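# Load two AA batteries into a remote's bay

## Task

Seat both AA batteries in the remote control's open battery compartment, each with correct polarity and pressed fully home against its spring; the remote itself may be moved.

## Robot and tools

Robot: two arms, left_arm and right_arm, each with a two-finger gripper and a wrist camera. Calibrated base positions in the scene frame: left_arm (-0.005, +0.325, +0.007) m, right_arm (-0.001, -0.273, +0.005) m, both nearly level. Fixed cameras: cam_high and cam_low, on a beam behind the arms. Wrist cameras: cam_left_wrist, cam_right_wrist. All images are 672x504.

Frames. Scene frame: origin at table-top height, midway between the bases; +z up, +x outward over the table, +y toward left_arm (arm names do not match image left/right). Each arm reports its end_effector_position (m) and end_effector_quat_wxyz in its own base frame. Fingers point along the gripper's +z and open along its y. The reported point sits between the pads, just under 1 cm back from the tips. Reports may be off by a few cm, more at long reach.

Row layout (used by every moving tool): 14 numbers, each in [-1, 1]: left_arm dx, dy, dz, rx, ry, rz, opening, then right_arm in the same order. Always send all 14, even if one arm stays idle. dx..rz are an offset, not a pose: measured from that arm's Hand target as it stood when the action or move began, along the Hand target's own axes. Scale: 1.0 = 0.6 m for dx/dy/dz, 180 degrees for the rotation; rx, ry, rz form a single rotation vector. Sending the same offset again moves further. Six zeros re-request the current Hand target. opening is absolute, not an offset: +1 fully open (about 87 mm between pads), +0.5 about 69 mm, 0 about 43 mm, -0.5 about 18 mm, -1 closed. A 0 opening is a real command, so repeat the present opening to leave a gripper alone.

execute_actions: actions = list of actions; each action = up to 15 rows, one per 1/30 s step; a short action repeats its last row to fill 15 steps. Every row in an action is counted from the action's start pose. cameras: list of names, ["all"], [] or null; an empty actions list returns images and the scene number by default. Results also list some intermediate end_effector_position readings.

move: target = one 14-number row, or a list of up to 15 rows, all offsets from the same starting Hand targets. Straight-line paths, ending together, at least 0.5 s, capped at 10 s. speed: m/s, 0.002 to 2.9, default 0.25 (rotation capped at twice that in rad/s); one value or one per target. blend: metres of corner rounding per target, 0 = stop at each. opening_speed: rate on the -1..+1 scale per second, 0.2 or more. blocking=false returns after about 0.5 s while motion continues. Paths do not avoid obstacles or the other arm; faster means more lag, overshoot and harder impacts, and aiming far past a contact presses hard. Avoid paths near an arm's own base. The extra "move:" line gives the ending (done, off_target, moving, held, fault) and limits (paced = pose clipped, held = steps withheld); unnamed arms finished within 10 mm and 2 degrees.

wait: seconds 0 to 10; arms hold their last command, a running move continues. stop: brakes a running move. zoom_image: camera (one of the four) and region [x0, y0, x1, y1] in pixels, at most 504 by 504, from that camera's latest image. finished_scene: scene = current scene number; irreversible, only call it once the batteries are seated and stay so without the robot.

Results: Hand target = last commanded pose after clipping; the gripper often rests short of it, so send the missing distance as a new offset. Orientation commands are clipped to within 40 degrees of the measured one per step. grip_measured uses the opening scale; to grip firmly, command about 0.04 below the reading at first contact. Pad force is about 20 N. Joint torques are in joint order without gripper, include arm weight, have offsets and noise. Joint ranges (rad): waist -2.618 to 3.054, shoulder 0.000 to 3.142, elbow 0.000 to 3.142 (straight at 2.901), wrist pitch and yaw -1.571 to 1.571, wrist roll -2.094 to 2.094. A MOTOR HOT line appears at 75 °C; 90 °C triggers a fault that folds that arm and disables it for the rest of the scene. Avoid long stretched holds or pushing against unreachable targets.

Check after each move where the gripper ended and whether it tilted; small moves may fail or go sideways. Avoid: dropping batteries or the remote, releasing moving parts, fast impacts, strong pushes, anything leaving the table, contact between grippers or arms (closing on the other arm's fingers counts), hitting the bar, plate and rail near the bases (tops up to about 3 cm above the table), and strain on the wrist camera cables. Loose objects may get nudged occasionally. Camera calibration figures are approximate; fixed cameras may be off by a couple of degrees and millimetres.

Each tool is called after "Call:" as name(argument=value, ...), one argument or row to a line, values as JSON.

## Session

Call:
execute_actions(
  actions=[],
)

Scene clock: 0.00 s.
left_arm: end_effector_position=(+0.3813, +0.0121, +0.0521) grip_measured=+0.970 end_effector_quat_wxyz=(+0.580, -0.036, +0.811, +0.066) | right_arm: end_effector_position=(+0.3719, -0.0066, +0.0220) grip_measured=+1.000 end_effector_quat_wxyz=(+0.524, +0.035, +0.851, -0.029)
Joint positions: left_arm=[-0.064 1.553 0.359 0.861 -0.211 -0.003 0.985] | right_arm=[0.03 1.582 0.387 0.727 0.112 0.044 1]
Joint velocities: within noise
Joint torques (N m): no reading
Heat: left arm: 35 °C; right arm: 37 °C.
Hand target: left_arm +0.3850, +0.0129, +0.0588; +0.587, -0.038, +0.806, +0.067 | right_arm +0.3782, -0.0049, +0.0314; +0.537, +0.034, +0.842, -0.026
Tool commands: left_gripper/opening=+1.0 right_gripper/opening=+1.0
camera_calibration:
cam_left_wrist: T_world_to_cam=[[0.132096, -0.987711, -0.0835268, -0.0329012], [-0.92566, -0.0927782, -0.366804, 0.395827], [0.354547, 0.125771, -0.926541, 0.0554209], [0, 0, 0, 1]] pos_world=[0.351098, -0.0027431, 0.193792]
cam_right_wrist: T_world_to_cam=[[-0.0924113, -0.995721, -0.000577878, 0.0289785], [-0.96789, 0.0899645, -0.234726, 0.387753], [0.233773, -0.021132, -0.972061, 0.0799304], [0, 0, 0, 1]] pos_world=[0.359295, -0.00434048, 0.16873]

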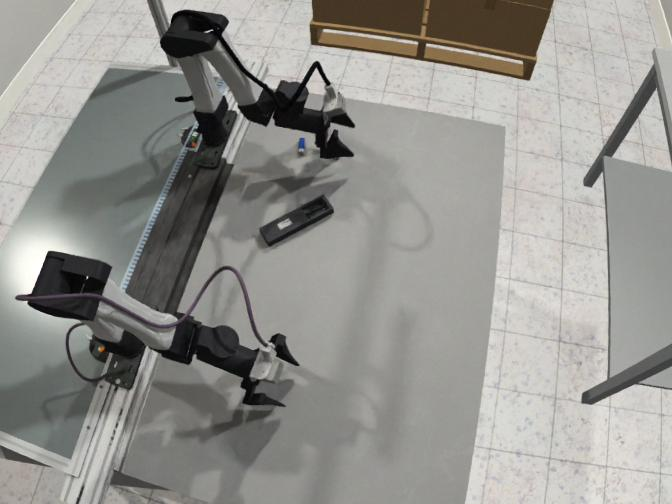

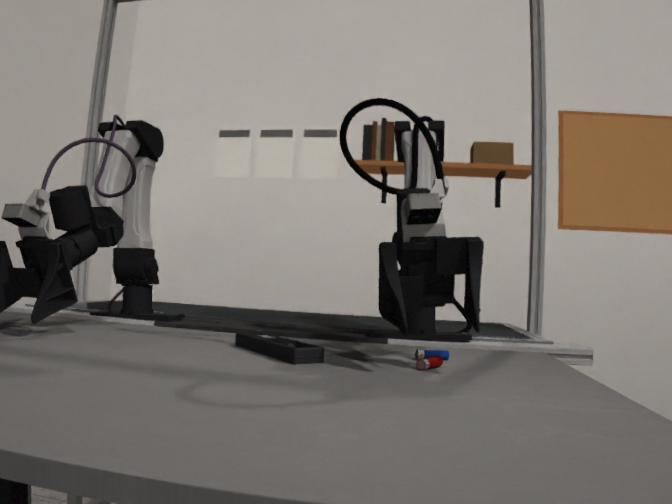

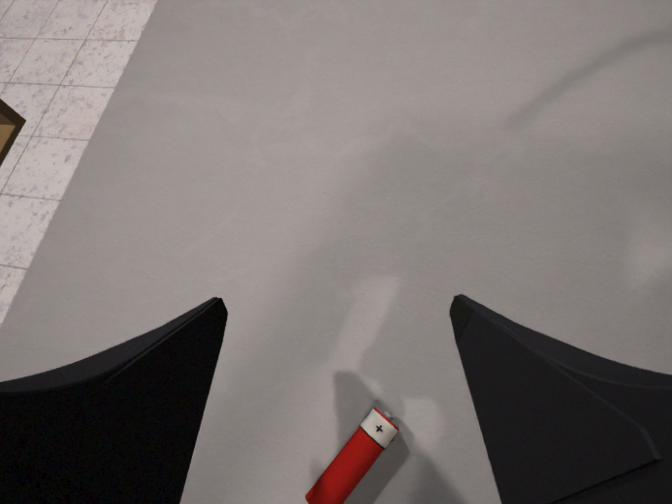

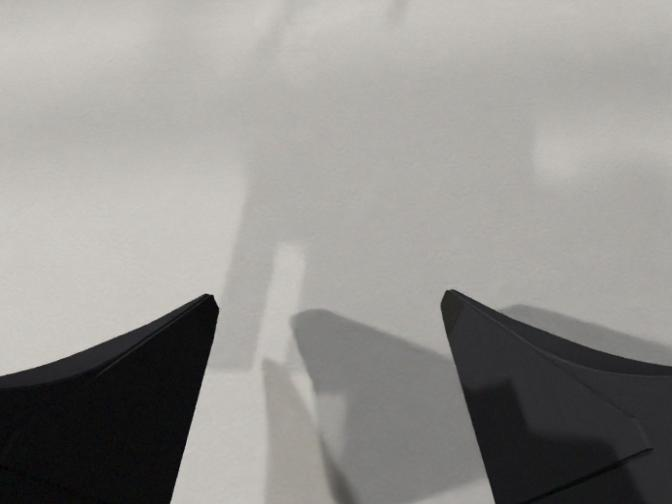

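Call:
zoom_image(
  camera="cam_high",
  region=[240, 110, 360, 260],
)

Call:
zoom_image(
  camera="cam_low",
  region=[220, 310, 470, 380],
)

Scaled by 3.360 from the camera's 672x504 image, which has a finer 960x720 frame.

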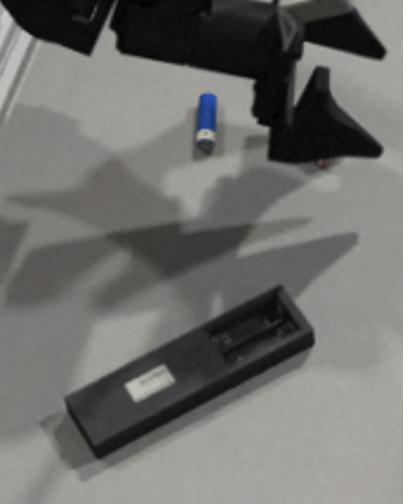

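Scaled by 2.016 from the camera's 672x504 image, which has a finer 960x720 frame.

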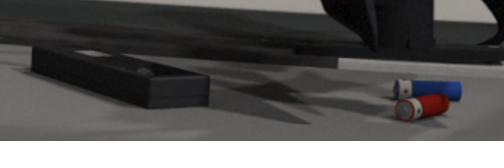

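Call:
move(
  target=[-0.0703, 0.0223, -0.2767, 0.0491, 0.1504, 0.0061, 1.0, -0.0013, 0.4513, -0.3955, -0.2311, 0.1033, -0.1588, 1.0],
  speed=0.3,
  cameras=["cam_left_wrist", "cam_right_wrist"],
)

Scene clock: 81.80 s.
left_arm: end_effector_position=(+0.2376, -0.0002, +0.1392) grip_measured=+0.970 end_effector_quat_wxyz=(+0.373, -0.003, +0.928, +0.001) | right_arm: end_effector_position=(+0.1848, +0.2735, +0.1195) grip_measured=+1.000 end_effector_quat_wxyz=(+0.346, -0.362, +0.855, +0.135)
Joint positions: left_arm=[-0.005 0.849 0.754 -0.712 -0.008 -0.009 0.985] | right_arm=[1.058 1.273 0.89 -0.447 0.196 0.182 1]
Joint torques (N m): left_arm=[0.47 -1.73 10.32 1.4 0.14 0.16] | right_arm=[0.54 -2.93 9.87 1.57 0.01 0.17]
Heat: left arm: 37 °C; right arm: 40 °C.
Hand target: left_arm +0.2398, +0.0001, +0.1498; +0.383, +0.000, +0.924, +0.000 | right_arm +0.1871, +0.2839, +0.1302; +0.353, -0.356, +0.852, +0.148
Off the commanded pose: left_arm 0.011 m, 1 deg | right_arm 0.015 m, 2 deg.
move: off_target (left_arm, right_arm)
camera_calibration:
cam_left_wrist: T_world_to_cam=[[-0.0047159, -0.999888, -0.0141935, 0.00402792], [-0.994641, 0.00322432, 0.103334, 0.244563], [-0.103277, 0.0146047, -0.994545, 0.306869], [0, 0, 0, 1]] pos_world=[0.274964, -0.00124281, 0.279981]
cam_right_wrist: T_world_to_cam=[[0.707112, -0.707041, 0.00932519, 0.0626661], [-0.703745, -0.70241, 0.106601, 0.3314], [-0.068821, -0.0819413, -0.994258, 0.299571], [0, 0, 0, 1]] pos_world=[0.209526, 0.301633, 0.261939]
Images, in order (width x height): cam_left_wrist 672x504, cam_right_wrist 672x504.

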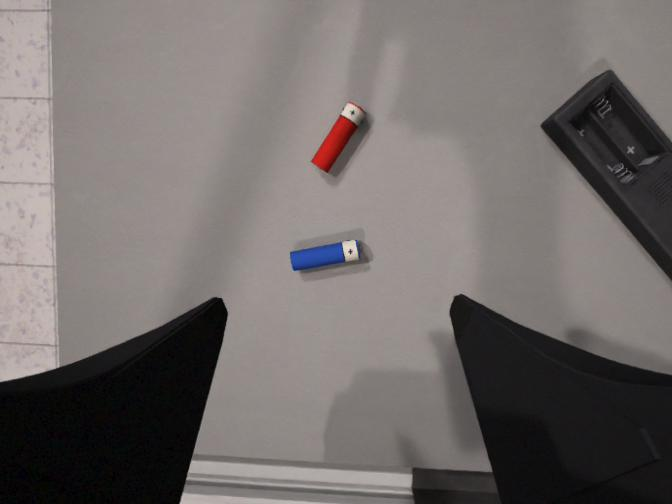

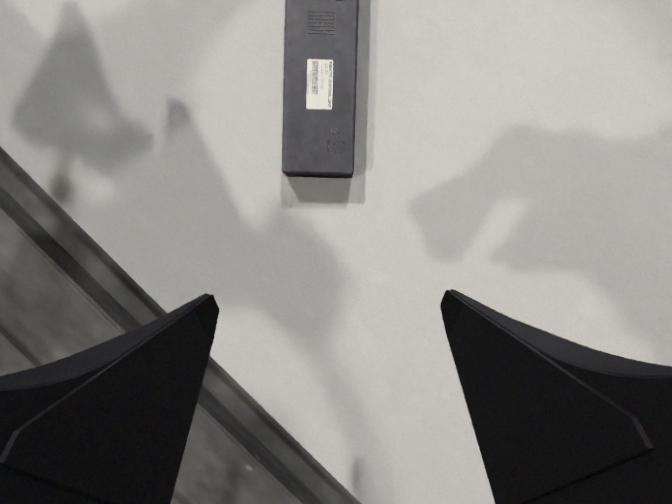

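Call:
move(
  target=[
    [0,0,0,0,0,0,1,0.1147,0,0.1447,0,-0.1111,0,1],
    [0,0,0,0,0,0,1,0.1547,0,0.1847,0,-0.1111,0,1],
  ],
  speed=[0.25,0.1],
  cameras=["cam_high","cam_left_wrist","cam_right_wrist"],
)

Scene clock: 125.20 s.
left_arm: end_effector_position=(+0.2375, -0.0002, +0.1391) grip_measured=+0.970 end_effector_quat_wxyz=(+0.373, -0.003, +0.928, +0.001) | right_arm: end_effector_position=(+0.1989, +0.2942, -0.0097) grip_measured=+1.000 end_effector_quat_wxyz=(+0.499, -0.322, +0.777, +0.208)
Joint positions: left_arm=[-0.005 0.849 0.754 -0.713 -0.008 -0.008 0.985] | right_arm=[1.099 1.764 0.274 1.042 0.281 0.135 1]
Joint torques (N m): left_arm=[0.5 -1.72 10.32 1.4 0.12 0.17] | right_arm=[0.65 -3.67 2.84 1.91 0.07 0.04]
Heat: left arm: 35 °C; right arm: 38 °C.
Hand target: left_arm +0.2398, +0.0001, +0.1498; +0.383, +0.000, +0.924, +0.000 | right_arm +0.1961, +0.2930, -0.0139; +0.496, -0.325, +0.778, +0.207
Off the commanded pose: left_arm 0.011 m, 1 deg | right_arm 0.005 m, 0 deg.
move: off_target (left_arm)
camera_calibration:
cam_left_wrist: T_world_to_cam=[[-0.00495566, -0.999883, -0.0144683, 0.00416792], [-0.994557, 0.00342238, 0.104139, 0.244234], [-0.104077, 0.0149056, -0.994458, 0.306855], [0, 0, 0, 1]] pos_world=[0.274862, -0.0012423, 0.279781]
cam_right_wrist: T_world_to_cam=[[0.706787, -0.707274, -0.0147062, 0.0685478], [-0.683785, -0.67769, -0.270508, 0.354803], [0.181357, 0.201247, -0.962605, 0.0410963], [0, 0, 0, 1]] pos_world=[0.186707, 0.280658, 0.136544]
Images, in order (width x height): cam_high 672x504, cam_left_wrist 672x504, cam_right_wrist 672x504.

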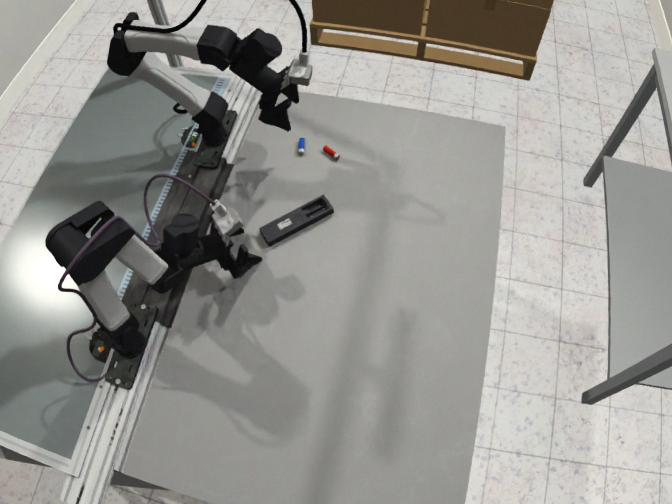

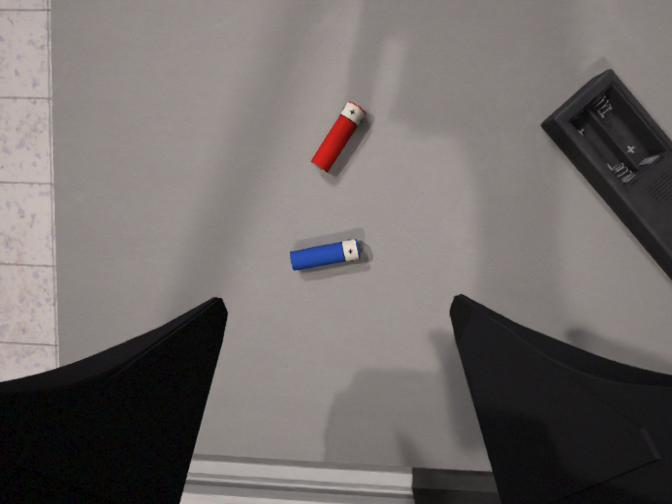

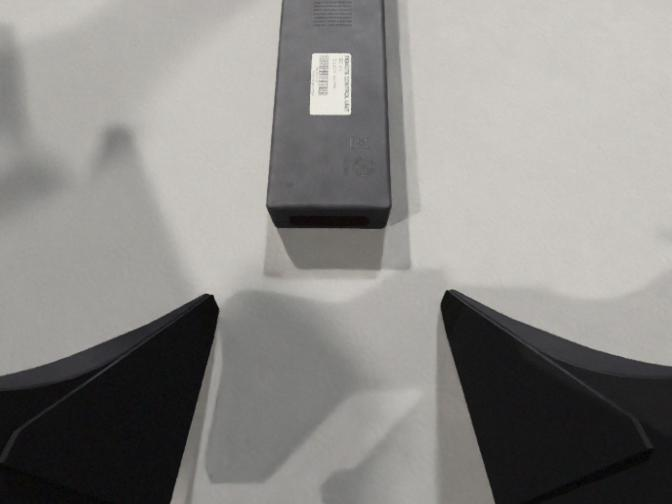

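Call:
move(
  target=[
    [0,0,0,0,0,0,1,-0.0387,0,0.0831,0,0,0,1],
    [0,0,0,0,0,0,1,-0.0387,0,0.0831,0,0,0,0.02],
  ],
  speed=[0.15,0.1],
  opening_speed=1.5,
  cameras=["cam_right_wrist"],
)

Scene clock: 149.93 s.
left_arm: end_effector_position=(+0.2375, -0.0002, +0.1391) grip_measured=+0.970 end_effector_quat_wxyz=(+0.373, -0.003, +0.928, +0.001) | right_arm: end_effector_position=(+0.2339, +0.3263, -0.0113) grip_measured=+0.087 end_effector_quat_wxyz=(+0.502, -0.318, +0.778, +0.202)
Joint positions: left_arm=[-0.005 0.849 0.754 -0.713 -0.008 -0.008 0.985] | right_arm=[1.046 1.883 0.456 0.986 0.249 0.111 0.543]
Joint torques (N m): left_arm=[0.53 -1.74 10.32 1.4 0.14 0.16] | right_arm=[-0.25 -4.79 5.91 1.65 -0.21 0.01]
Heat: left arm: 35 °C; right arm: 37 °C.
Hand target: left_arm +0.2398, +0.0001, +0.1498; +0.383, +0.000, +0.924, +0.000 | right_arm +0.2349, +0.3322, -0.0137; +0.496, -0.325, +0.778, +0.207
Off the commanded pose: left_arm 0.011 m, 1 deg | right_arm 0.006 m, 1 deg.
move: off_target (left_arm)
camera_calibration:
cam_right_wrist: T_world_to_cam=[[0.697244, -0.716794, -0.00752603, 0.0718905], [-0.691011, -0.669298, -0.273026, 0.398919], [0.190666, 0.195567, -0.961977, 0.0263885], [0, 0, 0, 1]] pos_world=[0.220501, 0.313366, 0.134842]
Images, in order (width x height): cam_right_wrist 672x504.

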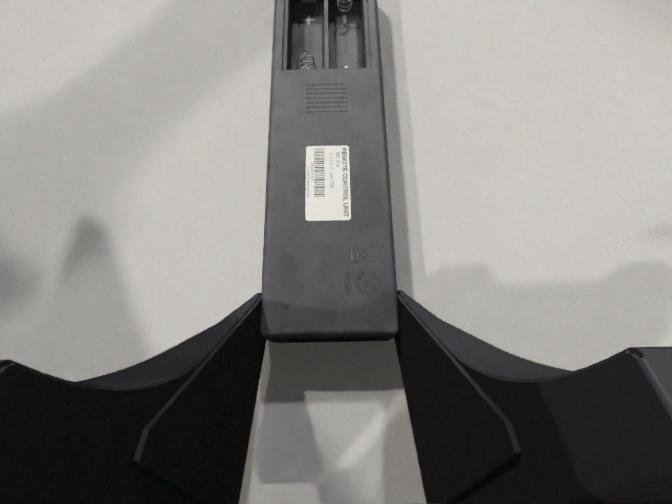

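Call:
move(
  target=[0,0,0,0,0,0,1,-0.0003,-0.1231,-0.0072,-0.2518,0,-0.1174,0.02],
  speed=0.12,
  cameras=["cam_high","cam_right_wrist","cam_left_wrist"],
)

Scene clock: 161.00 s.
left_arm: end_effector_position=(+0.2375, -0.0002, +0.1391) grip_measured=+0.970 end_effector_quat_wxyz=(+0.373, -0.003, +0.928, +0.001) | right_arm: end_effector_position=(+0.2841, +0.2782, -0.0063) grip_measured=+0.087 end_effector_quat_wxyz=(-0.371, +0.622, -0.565, -0.395)
Joint positions: left_arm=[-0.005 0.849 0.754 -0.713 -0.008 -0.008 0.985] | right_arm=[0.432 1.958 0.834 0.204 -1.025 -0.859 0.543]
Joint torques (N m): left_arm=[0.49 -1.76 10.26 1.41 0.13 0.17] | right_arm=[-0.06 -5.7 6.24 0.93 -0.44 -0.16]
Heat: left arm: 36 °C; right arm: 37 °C.
Hand target: left_arm +0.2398, +0.0001, +0.1498; +0.383, +0.000, +0.924, +0.000 | right_arm +0.2846, +0.2775, -0.0119; -0.362, +0.624, -0.568, -0.397
Off the commanded pose: left_arm 0.011 m, 1 deg | right_arm 0.006 m, 1 deg.
move: off_target (left_arm)
camera_calibration:
cam_left_wrist: T_world_to_cam=[[-0.00495566, -0.999883, -0.0144683, 0.00416792], [-0.994557, 0.00342238, 0.104139, 0.244234], [-0.104077, 0.0149056, -0.994458, 0.306855], [0, 0, 0, 1]] pos_world=[0.274862, -0.0012423, 0.279781]
cam_right_wrist: T_world_to_cam=[[0.99649, 0.0836808, 0.00226129, -0.305217], [0.0810994, -0.95835, -0.273839, 0.263783], [-0.020748, 0.273061, -0.961773, 0.0695725], [0, 0, 0, 1]] pos_world=[0.284197, 0.259339, 0.139837]
Images, in order (width x height): cam_high 672x504, cam_left_wrist 672x504, cam_right_wrist 672x504.

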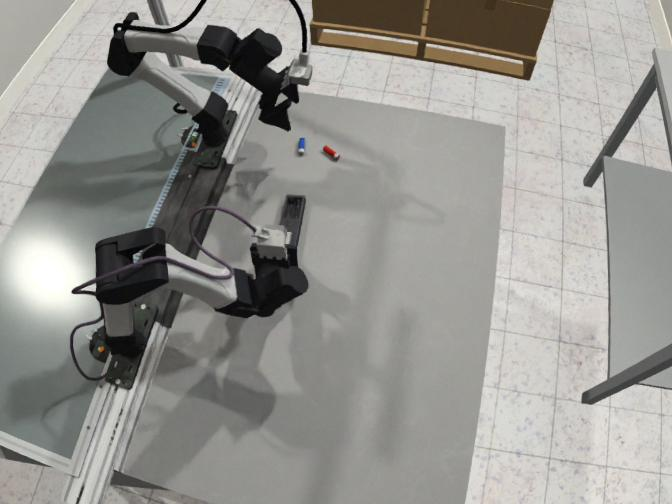

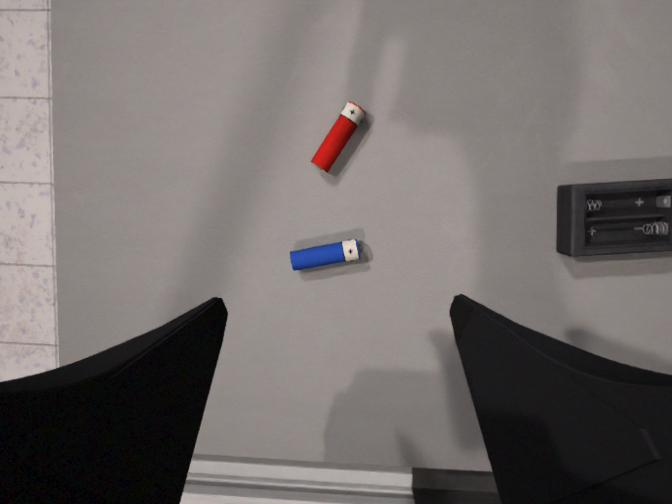

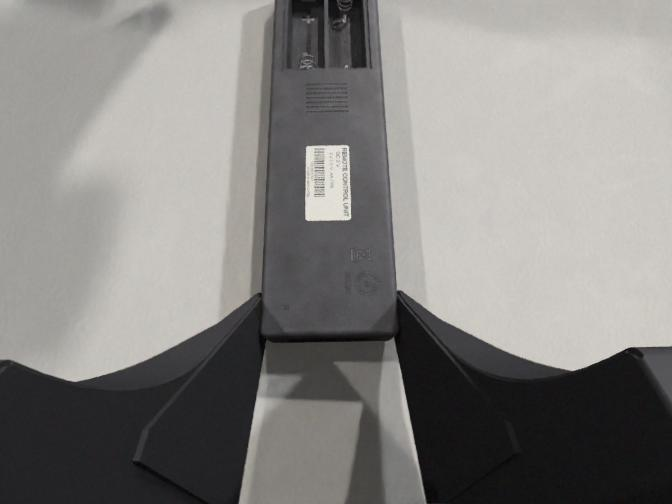

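Call:
move(
  target=[
    [0,0,0,0,0,0,1,0,0,0,0,0,0,0.5],
    [-0.0182,-0.0102,0.2062,0.0698,0.2434,0.1684,1,0.0352,0,-0.0755,0,0,0,0.5],
    [-0.0182,-0.0102,0.2062,0.0698,0.2434,0.1684,1,-0.05,0.1677,-0.334,0.2302,0.1039,0.1615,0.5],
  ],
  speed=[0.2,0.2,0.3],
  blend=[0,0.02,0],
  opening_speed=1.5,
  cameras=["cam_high","cam_left_wrist","cam_right_wrist"],
)

Scene clock: 202.53 s.
left_arm: end_effector_position=(+0.3314, -0.0079, +0.0692) grip_measured=+0.970 end_effector_quat_wxyz=(+0.004, +0.271, +0.963, -0.006) | right_arm: end_effector_position=(+0.1929, +0.0977, +0.0855) grip_measured=+0.500 end_effector_quat_wxyz=(+0.336, -0.355, +0.859, +0.151)
Joint positions: left_arm=[-0.074 1.949 1.551 -1.166 0.014 0.474 0.985] | right_arm=[0.234 0.81 0.552 -0.646 -0.385 -0.414 0.75]
Joint torques (N m): left_arm=[-0.27 -7.46 9.06 0.17 -0.05 0.17] | right_arm=[0.77 -1.14 9.78 1.41 -0.11 0.15]
Heat: left arm: 37 °C; right arm: 39 °C.
Hand target: left_arm +0.3351, -0.0060, +0.0701; +0.001, +0.276, +0.961, +0.000 | right_arm +0.2003, +0.0998, +0.1000; +0.353, -0.353, +0.854, +0.147
Off the commanded pose: left_arm 0.004 m, 1 deg | right_arm 0.016 m, 2 deg.
move: off_target (right_arm)
camera_calibration:
cam_left_wrist: T_world_to_cam=[[-0.536198, -0.844065, 0.00683066, 0.171755], [-0.550778, 0.355995, 0.754924, 0.155735], [-0.639636, 0.401027, -0.655777, 0.404381], [0, 0, 0, 1]] pos_world=[0.436527, -0.0726364, 0.146443]
cam_right_wrist: T_world_to_cam=[[0.706198, -0.707275, -0.0323486, -0.0631096], [-0.700467, -0.704594, 0.113551, 0.216287], [-0.103104, -0.0575304, -0.993005, 0.256145], [0, 0, 0, 1]] pos_world=[0.222479, 0.122495, 0.227753]
Images, in order (width x height): cam_high 672x504, cam_left_wrist 672x504, cam_right_wrist 672x504.

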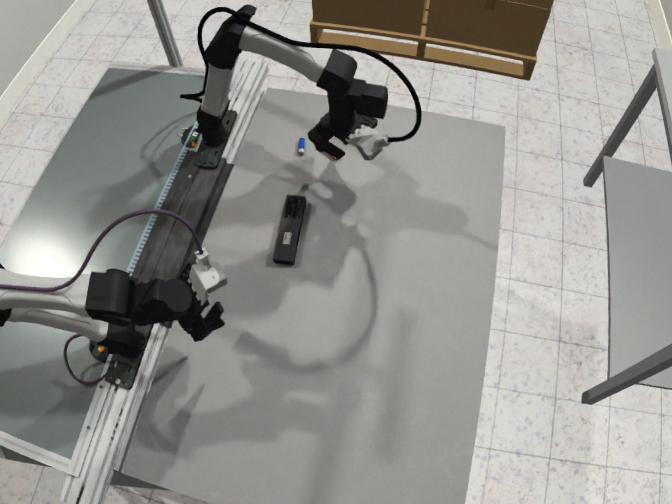

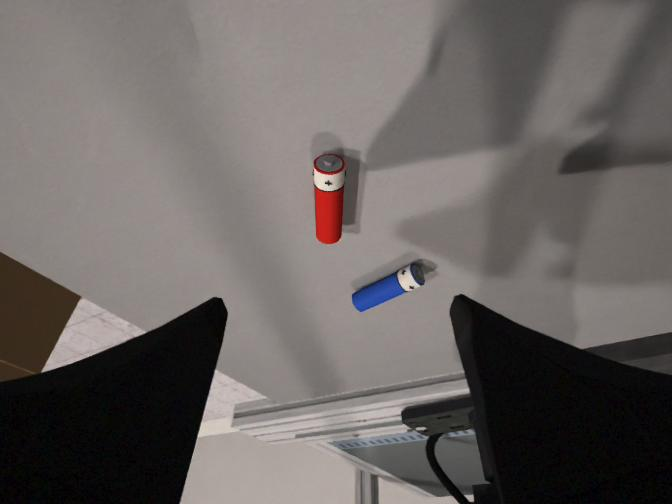

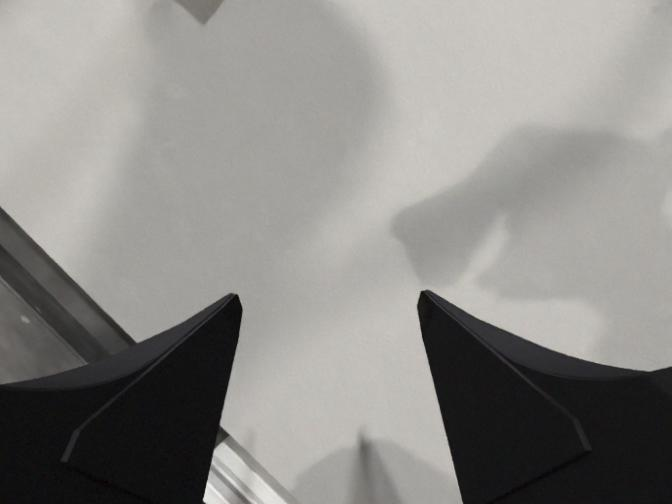

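Call:
move(
  target=[
    [0.0067,0.0058,0.0833,0,0,0,0,0,0,0,0,0,0,0.5],
    [0.0067,0.0058,0.1217,0,0,0,0,0,0,0,0,0,0,0.5],
  ],
  speed=[0.15,0.05],
  blend=[0.02,0],
  cameras=["cam_left_wrist"],
)

Scene clock: 224.23 s.
left_arm: end_effector_position=(+0.3297, -0.0071, +0.0036) grip_measured=+0.000 end_effector_quat_wxyz=(-0.001, +0.277, +0.961, -0.007) | right_arm: end_effector_position=(+0.1928, +0.0977, +0.0854) grip_measured=+0.500 end_effector_quat_wxyz=(+0.335, -0.354, +0.860, +0.151)
Joint positions: left_arm=[-0.074 2.02 1.381 -0.936 0.013 0.487 0.5] | right_arm=[0.234 0.81 0.552 -0.647 -0.385 -0.414 0.75]
Joint torques (N m): left_arm=[0.98 -7.66 6 0.53 -0.04 0.18] | right_arm=[0.79 -1.18 9.81 1.41 -0.11 0.16]
Heat: left arm: 37 °C; right arm: 41 °C.
Hand target: left_arm +0.3336, -0.0010, -0.0029; +0.001, +0.276, +0.961, +0.000 | right_arm +0.2003, +0.0998, +0.1001; +0.353, -0.353, +0.854, +0.147
Off the commanded pose: left_arm 0.010 m, 1 deg | right_arm 0.017 m, 2 deg.
move: off_target (right_arm); blend cut to 0.0115 m at target 1
camera_calibration:
cam_left_wrist: T_world_to_cam=[[-0.547092, -0.837, 0.0109942, 0.175588], [-0.538476, 0.361961, 0.760939, 0.199935], [-0.640886, 0.410383, -0.64873, 0.360435], [0, 0, 0, 1]] pos_world=[0.43472, -0.073318, 0.0797561]
Images, in order (width x height): cam_left_wrist 672x504.

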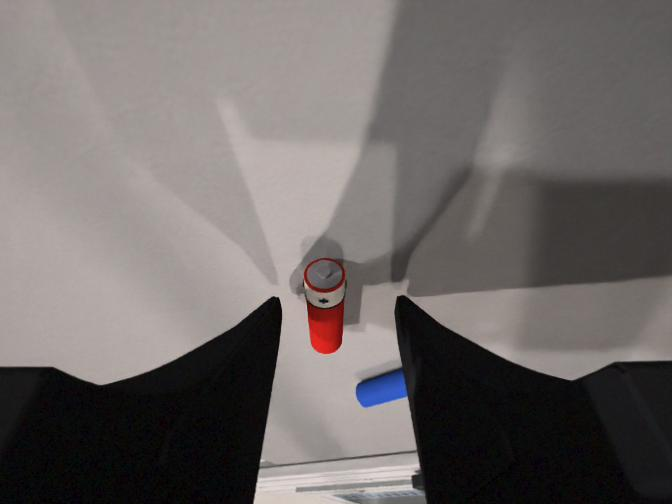

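Call:
move(
  target=[
    [0.0091,0.0032,0,0,0,0,0,0,0,0,0,0,0,0.5],
    [0.0091,0.0032,0,0,0,0,-0.66,0,0,0,0,0,0,0.5],
  ],
  speed=0.1,
  opening_speed=0.8,
  cameras=["cam_left_wrist"],
)

Scene clock: 234.40 s.
left_arm: end_effector_position=(+0.3254, -0.0017, -0.0002) grip_measured=-0.616 end_effector_quat_wxyz=(-0.006, +0.276, +0.961, -0.008) | right_arm: end_effector_position=(+0.1928, +0.0977, +0.0854) grip_measured=+0.500 end_effector_quat_wxyz=(+0.335, -0.354, +0.860, +0.151)
Joint positions: left_arm=[-0.06 2.02 1.363 -0.928 0.013 0.499 0.192] | right_arm=[0.234 0.81 0.552 -0.647 -0.385 -0.414 0.75]
Joint torques (N m): left_arm=[0.72 -8.66 5.74 0.51 -0.03 0.17] | right_arm=[0.8 -1.2 9.77 1.39 -0.11 0.16]
Heat: left arm: 37 °C; right arm: 43 °C.
Hand target: left_arm +0.3299, +0.0034, -0.0030; +0.001, +0.276, +0.961, +0.000 | right_arm +0.2003, +0.0998, +0.1001; +0.353, -0.353, +0.854, +0.147
Off the commanded pose: left_arm 0.007 m, 1 deg | right_arm 0.017 m, 2 deg.
move: off_target (right_arm)
camera_calibration:
cam_left_wrist: T_world_to_cam=[[-0.545024, -0.838265, 0.0161217, 0.177156], [-0.531037, 0.360023, 0.767061, 0.196197], [-0.648805, 0.409506, -0.641371, 0.355522], [0, 0, 0, 1]] pos_world=[0.431407, -0.0677199, 0.0746704]
Images, in order (width x height): cam_left_wrist 672x504.

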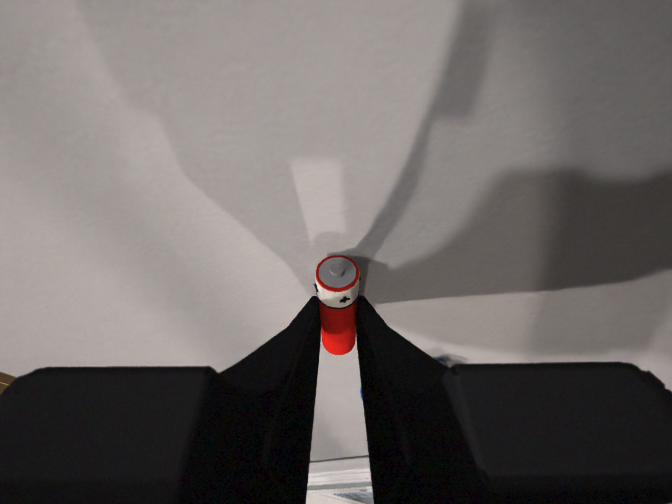

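Call:
move(
  target=[
    [0,0,0,0,0,0,-0.5,0,0,0,0,0,0,0.5],
    [0,0,-0.010,0,0,0,-0.5,0,0,0,0,0,0,0.5],
  ],
  speed=0.1,
  opening_speed=1.0,
)

Scene clock: 248.43 s.
left_arm: end_effector_position=(+0.3254, -0.0017, -0.0002) grip_measured=-0.500 end_effector_quat_wxyz=(-0.006, +0.276, +0.961, -0.008) | right_arm: end_effector_position=(+0.1928, +0.0977, +0.0854) grip_measured=+0.500 end_effector_quat_wxyz=(+0.335, -0.354, +0.860, +0.151)
Joint positions: left_arm=[-0.06 2.02 1.363 -0.928 0.013 0.499 0.25] | right_arm=[0.234 0.81 0.552 -0.647 -0.385 -0.414 0.75]
Joint torques (N m): left_arm=[0.73 -9.37 6.94 0.27 -0.03 0.16] | right_arm=[0.79 -1.17 9.76 1.41 -0.11 0.15]
Heat: left arm: 37 °C; right arm: 44 °C.
Hand target: left_arm +0.3299, +0.0034, +0.0030; +0.001, +0.276, +0.961, +0.000 | right_arm +0.2003, +0.0998, +0.1001; +0.353, -0.353, +0.854, +0.147
Off the commanded pose: left_arm 0.008 m, 1 deg | right_arm 0.017 m, 2 deg.
move: off_target (right_arm)

Call:
move(
  target=[0,0,-0.010,0,0,0,-0.5,0,0,0,0,0,0,0.5],
  speed=0.1,
)

Call:
execute_actions(
  actions=[],
  cameras=["cam_left_wrist"],
)

Scene clock: 252.57 s.
left_arm: end_effector_position=(+0.3241, -0.0016, +0.0001) grip_measured=-0.500 end_effector_quat_wxyz=(-0.009, +0.276, +0.961, -0.009) | right_arm: end_effector_position=(+0.1928, +0.0977, +0.0854) grip_measured=+0.500 end_effector_quat_wxyz=(+0.335, -0.354, +0.860, +0.151)
Joint positions: left_arm=[-0.06 2.02 1.363 -0.934 0.013 0.499 0.25] | right_arm=[0.234 0.81 0.552 -0.647 -0.385 -0.414 0.75]
Joint torques (N m): left_arm=[0.69 -10.02 8.09 0.11 -0.04 0.16] | right_arm=[0.75 -1.16 9.76 1.4 -0.11 0.16]
Heat: left arm: 38 °C; right arm: 45 °C.
Hand target: left_arm +0.3299, +0.0034, +0.0090; +0.001, +0.276, +0.961, +0.000 | right_arm +0.2003, +0.0998, +0.1001; +0.353, -0.353, +0.854, +0.147
Off the commanded pose: left_arm 0.012 m, 1 deg | right_arm 0.017 m, 2 deg.
move: off_target (left_arm, right_arm)

Scene clock: 252.57 s.
left_arm: end_effector_position=(+0.3241, -0.0016, +0.0001) grip_measured=-0.500 end_effector_quat_wxyz=(-0.009, +0.276, +0.961, -0.009) | right_arm: end_effector_position=(+0.1928, +0.0977, +0.0854) grip_measured=+0.500 end_effector_quat_wxyz=(+0.335, -0.354, +0.860, +0.151)
Joint positions: left_arm=[-0.06 2.02 1.363 -0.934 0.013 0.499 0.25] | right_arm=[0.234 0.81 0.552 -0.647 -0.385 -0.414 0.75]
Joint velocities: within noise
Joint torques (N m): left_arm=[0.69 -10.02 8.09 0.11 -0.04 0.16] | right_arm=[0.75 -1.16 9.76 1.4 -0.11 0.16]
Heat: left arm: 38 °C; right arm: 45 °C.
Hand target: left_arm +0.3299, +0.0034, +0.0090; +0.001, +0.276, +0.961, +0.000 | right_arm +0.2003, +0.0998, +0.1001; +0.353, -0.353, +0.854, +0.147
Tool commands: left_gripper/opening=-0.5 right_gripper/opening=+0.5
Off the commanded pose: left_arm 0.012 m, 1 deg | right_arm 0.017 m, 2 deg.
camera_calibration:
cam_left_wrist: T_world_to_cam=[[-0.544854, -0.838322, 0.0187185, 0.176397], [-0.526965, 0.359686, 0.770022, 0.193945], [-0.652259, 0.409685, -0.637743, 0.355976], [0, 0, 0, 1]] pos_world=[0.430501, -0.0677196, 0.0743774]
Images, in order (width x height): cam_left_wrist 672x504.

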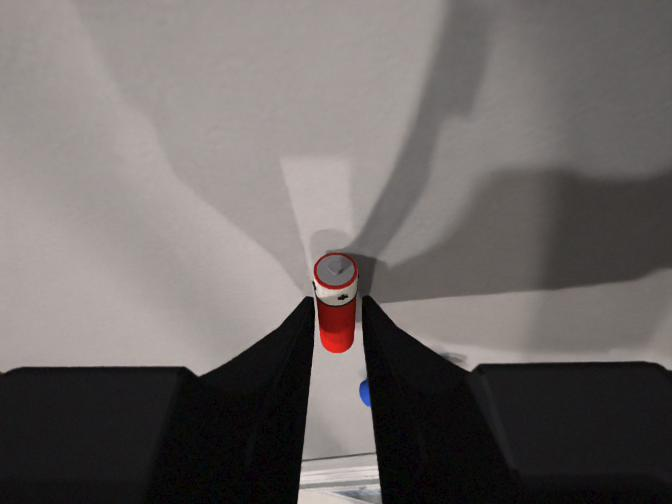

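Call:
move(
  target=[0,0,-0.006,0,0,0,-0.5,0,0,0,0,0,0,0.5],
  speed=0.1,
)

Scene clock: 257.70 s.
left_arm: end_effector_position=(+0.3210, -0.0014, +0.0006) grip_measured=-0.500 end_effector_quat_wxyz=(-0.015, +0.276, +0.961, -0.010) | right_arm: end_effector_position=(+0.1928, +0.0977, +0.0854) grip_measured=+0.500 end_effector_quat_wxyz=(+0.335, -0.354, +0.860, +0.151)
Joint positions: left_arm=[-0.06 2.02 1.363 -0.946 0.013 0.499 0.25] | right_arm=[0.234 0.81 0.552 -0.647 -0.385 -0.414 0.75]
Joint torques (N m): left_arm=[0.69 -10.44 8.76 0.09 -0.04 0.17] | right_arm=[0.76 -1.16 9.76 1.41 -0.12 0.16]
Heat: left arm: 38 °C; right arm: 45 °C.
Hand target: left_arm +0.3299, +0.0034, +0.0126; +0.001, +0.276, +0.961, +0.000 | right_arm +0.2003, +0.0998, +0.1001; +0.353, -0.353, +0.854, +0.147
Off the commanded pose: left_arm 0.016 m, 2 deg | right_arm 0.017 m, 2 deg.
move: off_target (left_arm, right_arm)

Call:
move(
  target=[
    [0,0,-0.035,0,0,0,-0.4,0,0,0,0,0,0,0.5],
    [0,0,0.026,0,0,0,-0.4,0,0,0,0,0,0,0.5],
  ],
  speed=[0.12,0.06],
  cameras=["cam_left_wrist"],
)

Scene clock: 267.90 s.
left_arm: end_effector_position=(+0.3253, -0.0017, -0.0002) grip_measured=-0.400 end_effector_quat_wxyz=(-0.006, +0.276, +0.961, -0.008) | right_arm: end_effector_position=(+0.1928, +0.0977, +0.0854) grip_measured=+0.500 end_effector_quat_wxyz=(+0.335, -0.354, +0.860, +0.151)
Joint positions: left_arm=[-0.06 2.02 1.363 -0.929 0.013 0.499 0.3] | right_arm=[0.234 0.81 0.552 -0.647 -0.385 -0.414 0.75]
Joint torques (N m): left_arm=[0.72 -8.61 5.78 0.53 -0.03 0.17] | right_arm=[0.75 -1.2 9.77 1.41 -0.11 0.15]
Heat: left arm: 39 °C; right arm: 46 °C.
Hand target: left_arm +0.3300, +0.0034, -0.0030; +0.001, +0.276, +0.961, +0.000 | right_arm +0.2003, +0.0998, +0.1001; +0.353, -0.353, +0.854, +0.147
Off the commanded pose: left_arm 0.007 m, 1 deg | right_arm 0.017 m, 2 deg.
move: off_target (right_arm)
camera_calibration:
cam_left_wrist: T_world_to_cam=[[-0.545001, -0.838276, 0.016353, 0.177073], [-0.530697, 0.359999, 0.767308, 0.195977], [-0.649103, 0.409505, -0.64107, 0.355563], [0, 0, 0, 1]] pos_world=[0.431307, -0.0677199, 0.074671]
Images, in order (width x height): cam_left_wrist 672x504.

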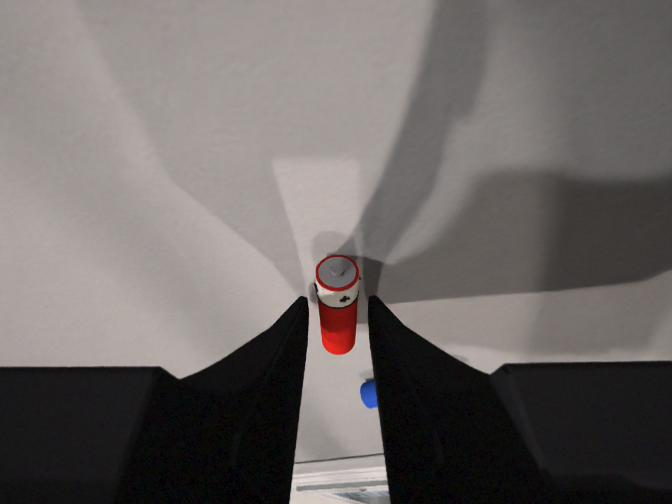

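Call:
move(
  target=[
    [0,0,-0.05,0,0,0,-0.4,0,0,0,0,0,0,0.5],
    [0,0,-0.0083,0,0,0,-0.4,0,0,0,0,0,0,0.5],
    [0,0,-0.0083,0,0,0,-0.66,0,0,0,0,0,0,0.5],
  ],
  speed=[0.12,0.06,0.06],
  opening_speed=1.0,
  cameras=["cam_left_wrist"],
)

Scene clock: 276.90 s.
left_arm: end_effector_position=(+0.3246, -0.0016, +0.0025) grip_measured=-0.619 end_effector_quat_wxyz=(-0.010, +0.276, +0.961, -0.009) | right_arm: end_effector_position=(+0.1928, +0.0977, +0.0854) grip_measured=+0.500 end_effector_quat_wxyz=(+0.335, -0.354, +0.860, +0.151)
Joint positions: left_arm=[-0.06 2.02 1.373 -0.946 0.013 0.499 0.19] | right_arm=[0.234 0.81 0.552 -0.647 -0.385 -0.414 0.75]
Joint torques (N m): left_arm=[0.72 -9.2 5.81 0.49 -0.03 0.16] | right_arm=[0.72 -1.18 9.74 1.41 -0.11 0.15]
Heat: left arm: 40 °C; right arm: 47 °C.
Hand target: left_arm +0.3300, +0.0035, +0.0020; +0.001, +0.276, +0.961, +0.000 | right_arm +0.2003, +0.0998, +0.1001; +0.353, -0.353, +0.854, +0.147
Off the commanded pose: left_arm 0.007 m, 2 deg | right_arm 0.017 m, 2 deg.
move: off_target (right_arm)
camera_calibration:
cam_left_wrist: T_world_to_cam=[[-0.544881, -0.838287, 0.019488, 0.176637], [-0.525199, 0.359309, 0.771403, 0.19167], [-0.653659, 0.410088, -0.636049, 0.358271], [0, 0, 0, 1]] pos_world=[0.431099, -0.0677189, 0.0765806]
Images, in order (width x height): cam_left_wrist 672x504.

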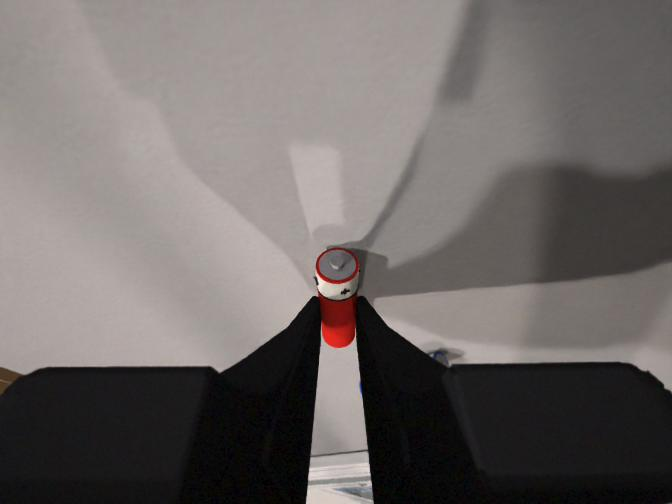

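Call:
move(
  target=[
    [0,0,-0.1167,0,0,0,-0.66,0,0,0,0,0,0,0.5],
    [-0.1155,-0.3624,-0.1383,0.0452,-0.0871,0.3022,-0.66,0,0,0,0,0,0,0.5],
  ],
  speed=[0.15,0.25],
  blend=[0.02,0],
  cameras=["cam_left_wrist","cam_high","cam_low"],
)

Scene clock: 314.53 s.
left_arm: end_effector_position=(+0.2636, -0.2091, +0.0696) grip_measured=-0.619 end_effector_quat_wxyz=(+0.071, +0.676, +0.727, -0.100) | right_arm: end_effector_position=(+0.1928, +0.0977, +0.0854) grip_measured=+0.500 end_effector_quat_wxyz=(+0.335, -0.354, +0.860, +0.151)
Joint positions: left_arm=[-0.65 1.821 1.396 -1.024 0.214 0.836 0.19] | right_arm=[0.234 0.81 0.552 -0.647 -0.385 -0.414 0.75]
Joint torques (N m): left_arm=[0.1 -10.48 8.59 0.7 0.32 0.14] | right_arm=[0.75 -1.1 9.77 1.41 -0.11 0.15]
Heat: left arm: 41 °C; right arm: 48 °C.
Hand target: left_arm +0.2734, -0.2176, +0.0851; +0.108, +0.680, +0.719, -0.102 | right_arm +0.2003, +0.0998, +0.1001; +0.353, -0.353, +0.854, +0.147
Off the commanded pose: left_arm 0.020 m, 4 deg | right_arm 0.017 m, 2 deg.
move: off_target (left_arm, right_arm)
camera_calibration:
cam_left_wrist: T_world_to_cam=[[-0.997866, -0.0489877, 0.0431769, 0.25103], [-0.0144687, 0.810647, 0.585357, 0.155134], [-0.0636764, 0.583483, -0.809625, 0.338979], [0, 0, 0, 1]] pos_world=[0.274324, -0.31125, 0.172799]
Images, in order (width x height): cam_high 672x504, cam_low 672x504, cam_left_wrist 672x504.

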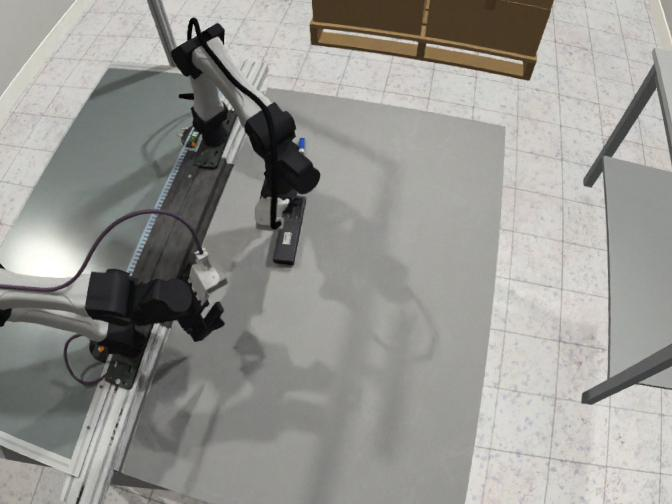

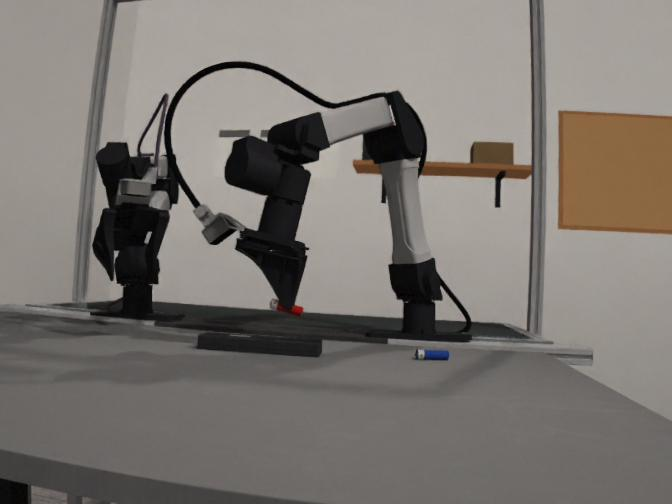

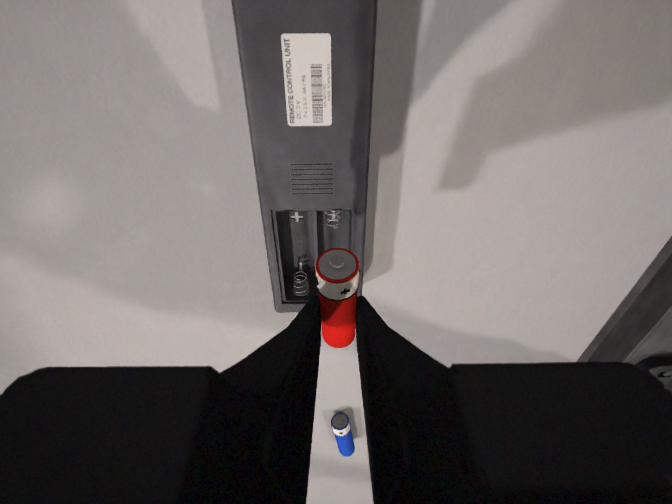

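Call:
move(
  target=[0.0218,0.0273,0.037,-0.0133,-0.0167,0.008,-0.66,0,0,0,0,0,0,0.5],
  speed=0.12,
  cameras=["cam_left_wrist"],
)

Scene clock: 353.53 s.
left_arm: end_effector_position=(+0.2829, -0.2073, +0.0474) grip_measured=-0.619 end_effector_quat_wxyz=(+0.112, +0.682, +0.715, -0.103) | right_arm: end_effector_position=(+0.1928, +0.0977, +0.0854) grip_measured=+0.500 end_effector_quat_wxyz=(+0.335, -0.354, +0.860, +0.151)
Joint positions: left_arm=[-0.605 1.821 1.302 -0.859 0.238 0.896 0.19] | right_arm=[0.234 0.81 0.552 -0.647 -0.385 -0.414 0.75]
Joint torques (N m): left_arm=[0.57 -11 6.26 0.84 0.34 0.17] | right_arm=[0.76 -1.17 9.78 1.41 -0.11 0.17]
Heat: left arm: 43 °C; right arm: 50 °C.
Hand target: left_arm +0.2895, -0.2107, +0.0601; +0.142, +0.683, +0.709, -0.103 | right_arm +0.2003, +0.0998, +0.1001; +0.354, -0.353, +0.854, +0.147
Off the commanded pose: left_arm 0.015 m, 4 deg | right_arm 0.017 m, 2 deg.
move: off_target (left_arm, right_arm)
camera_calibration:
cam_left_wrist: T_world_to_cam=[[-0.99941, -0.0316246, -0.013407, 0.277975], [-0.0338995, 0.845137, 0.533473, 0.182104], [-0.00554014, 0.533613, -0.845711, 0.296129], [0, 0, 0, 1]] pos_world=[0.285624, -0.303131, 0.157018]
Images, in order (width x height): cam_left_wrist 672x504.

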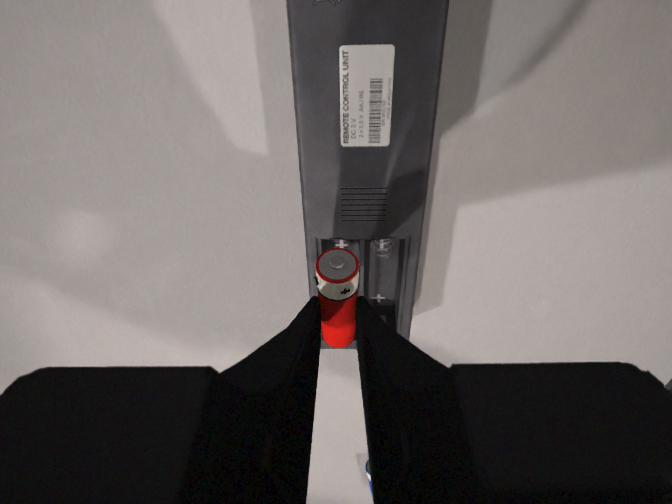

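Call:
move(
  target=[0.0152,-0.003,0.0245,0,0,0,-0.66,0,0,0,0,0,0,0.5],
  speed=0.08,
  cameras=["cam_left_wrist"],
)

Scene clock: 379.80 s.
left_arm: end_effector_position=(+0.2812, -0.2040, +0.0328) grip_measured=-0.619 end_effector_quat_wxyz=(+0.115, +0.683, +0.714, -0.103) | right_arm: end_effector_position=(+0.1928, +0.0977, +0.0854) grip_measured=+0.500 end_effector_quat_wxyz=(+0.335, -0.354, +0.860, +0.151)
Joint positions: left_arm=[-0.599 1.821 1.24 -0.793 0.239 0.903 0.19] | right_arm=[0.234 0.81 0.552 -0.647 -0.385 -0.414 0.75]
Joint torques (N m): left_arm=[0.69 -10.36 6.27 0.86 0.34 0.17] | right_arm=[0.76 -1.1 9.76 1.43 -0.11 0.16]
Heat: left arm: 45 °C; right arm: 51 °C.
Hand target: left_arm +0.2884, -0.2072, +0.0431; +0.142, +0.683, +0.709, -0.103 | right_arm +0.2003, +0.0998, +0.1001; +0.354, -0.353, +0.854, +0.147
Off the commanded pose: left_arm 0.013 m, 3 deg | right_arm 0.017 m, 2 deg.
move: off_target (left_arm, right_arm)
camera_calibration:
cam_left_wrist: T_world_to_cam=[[-0.999376, -0.0302279, -0.0182743, 0.276613], [-0.0353182, 0.847143, 0.530189, 0.188003], [-0.000545522, 0.530504, -0.847682, 0.279982], [0, 0, 0, 1]] pos_world=[0.283233, -0.299436, 0.142713]
Images, in order (width x height): cam_left_wrist 672x504.

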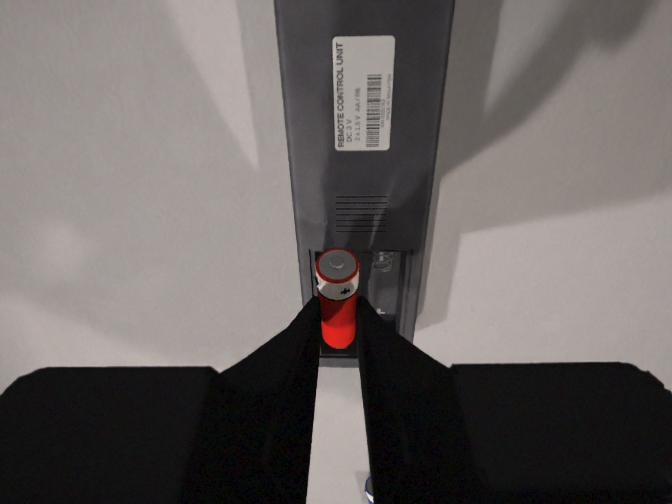

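Call:
move(
  target=[0.0083,-0.0008,0.0183,0,0,0,-0.66,0,0,0,0,0,0,0.5],
  speed=0.04,
  cameras=["cam_left_wrist"],
)

Scene clock: 385.43 s.
left_arm: end_effector_position=(+0.2816, -0.2035, +0.0257) grip_measured=-0.619 end_effector_quat_wxyz=(+0.120, +0.683, +0.713, -0.102) | right_arm: end_effector_position=(+0.1928, +0.0977, +0.0854) grip_measured=+0.500 end_effector_quat_wxyz=(+0.335, -0.354, +0.860, +0.151)
Joint positions: left_arm=[-0.597 1.821 1.209 -0.751 0.24 0.905 0.19] | right_arm=[0.234 0.81 0.552 -0.647 -0.385 -0.414 0.75]
Joint torques (N m): left_arm=[0.81 -9.26 6.05 0.93 0.34 0.18] | right_arm=[0.83 -1.09 9.7 1.41 -0.11 0.16]
Heat: left arm: 45 °C; right arm: 51 °C.
Hand target: left_arm +0.2885, -0.2062, +0.0310; +0.142, +0.683, +0.709, -0.103 | right_arm +0.2003, +0.0998, +0.1001; +0.354, -0.353, +0.854, +0.147
Off the commanded pose: left_arm 0.009 m, 3 deg | right_arm 0.017 m, 2 deg.
move: off_target (left_arm, right_arm)
camera_calibration:
cam_left_wrist: T_world_to_cam=[[-0.99917, -0.030595, -0.0268776, 0.277053], [-0.0401465, 0.850773, 0.523998, 0.193583], [0.00683505, 0.524642, -0.851296, 0.270522], [0, 0, 0, 1]] pos_world=[0.282746, -0.298146, 0.136304]
Images, in order (width x height): cam_left_wrist 672x504.

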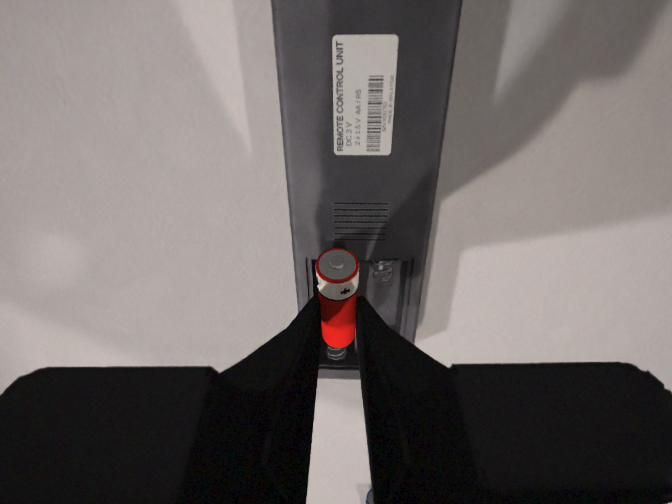

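Call:
move(
  target=[0.0042,-0.0004,0.0095,0,0,0,-0.66,0,0,0,0,0,0,0.5],
  speed=0.04,
  cameras=["cam_left_wrist","cam_low"],
)

Call:
zoom_image(
  camera="cam_left_wrist",
  region=[260, 220, 440, 400],
)

Scene clock: 390.90 s.
left_arm: end_effector_position=(+0.2818, -0.2036, +0.0247) grip_measured=-0.619 end_effector_quat_wxyz=(+0.121, +0.683, +0.713, -0.102) | right_arm: end_effector_position=(+0.1928, +0.0977, +0.0854) grip_measured=+0.500 end_effector_quat_wxyz=(+0.335, -0.354, +0.860, +0.151)
Joint positions: left_arm=[-0.597 1.821 1.205 -0.745 0.24 0.905 0.19] | right_arm=[0.234 0.81 0.552 -0.647 -0.385 -0.414 0.75]
Joint torques (N m): left_arm=[0.88 -8.57 4.94 1.1 0.34 0.2] | right_arm=[0.73 -1.16 9.77 1.42 -0.11 0.16]
Heat: left arm: 44 °C; right arm: 51 °C.
Hand target: left_arm +0.2886, -0.2059, +0.0249; +0.143, +0.683, +0.709, -0.103 | right_arm +0.2003, +0.0998, +0.1001; +0.354, -0.353, +0.854, +0.147
Off the commanded pose: left_arm 0.007 m, 2 deg | right_arm 0.017 m, 2 deg.
move: off_target (right_arm)
camera_calibration:
cam_left_wrist: T_world_to_cam=[[-0.999117, -0.0306504, -0.0287217, 0.277153], [-0.0411498, 0.851456, 0.522809, 0.194649], [0.00843092, 0.52353, -0.851966, 0.26915], [0, 0, 0, 1]] pos_world=[0.282649, -0.298148, 0.135502]
Images, in order (width x height): cam_low 672x504, cam_left_wrist 672x504.

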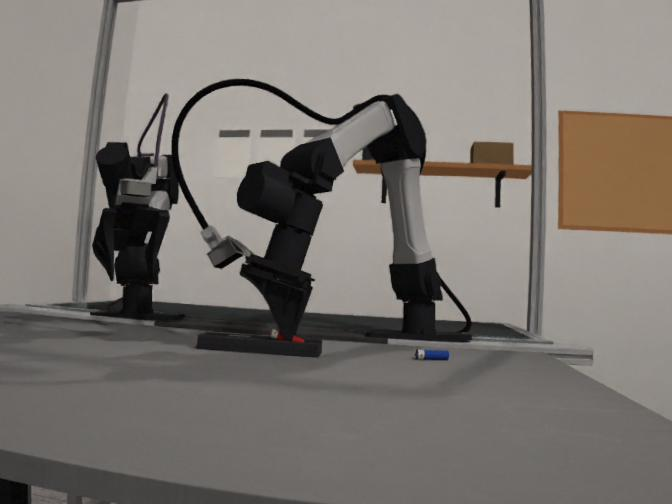

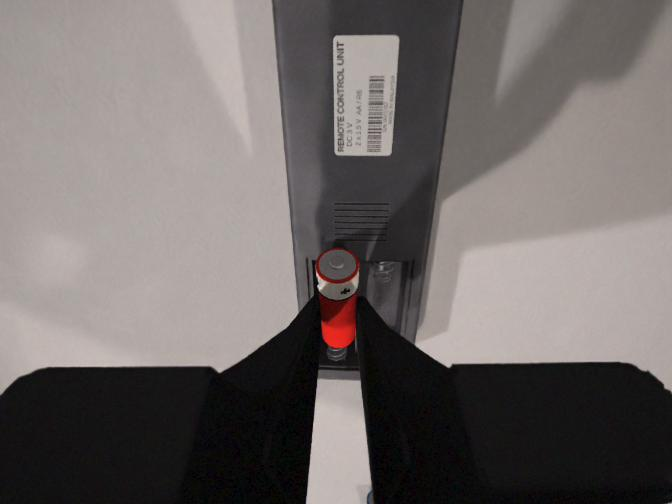

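Scaled by 2.800 from the camera's 672x504 image, which has a finer 960x720 frame.

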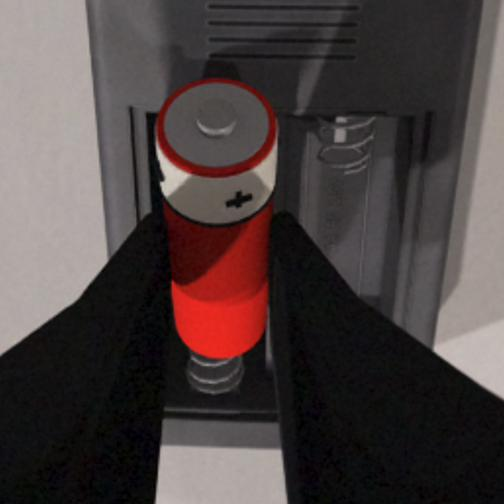

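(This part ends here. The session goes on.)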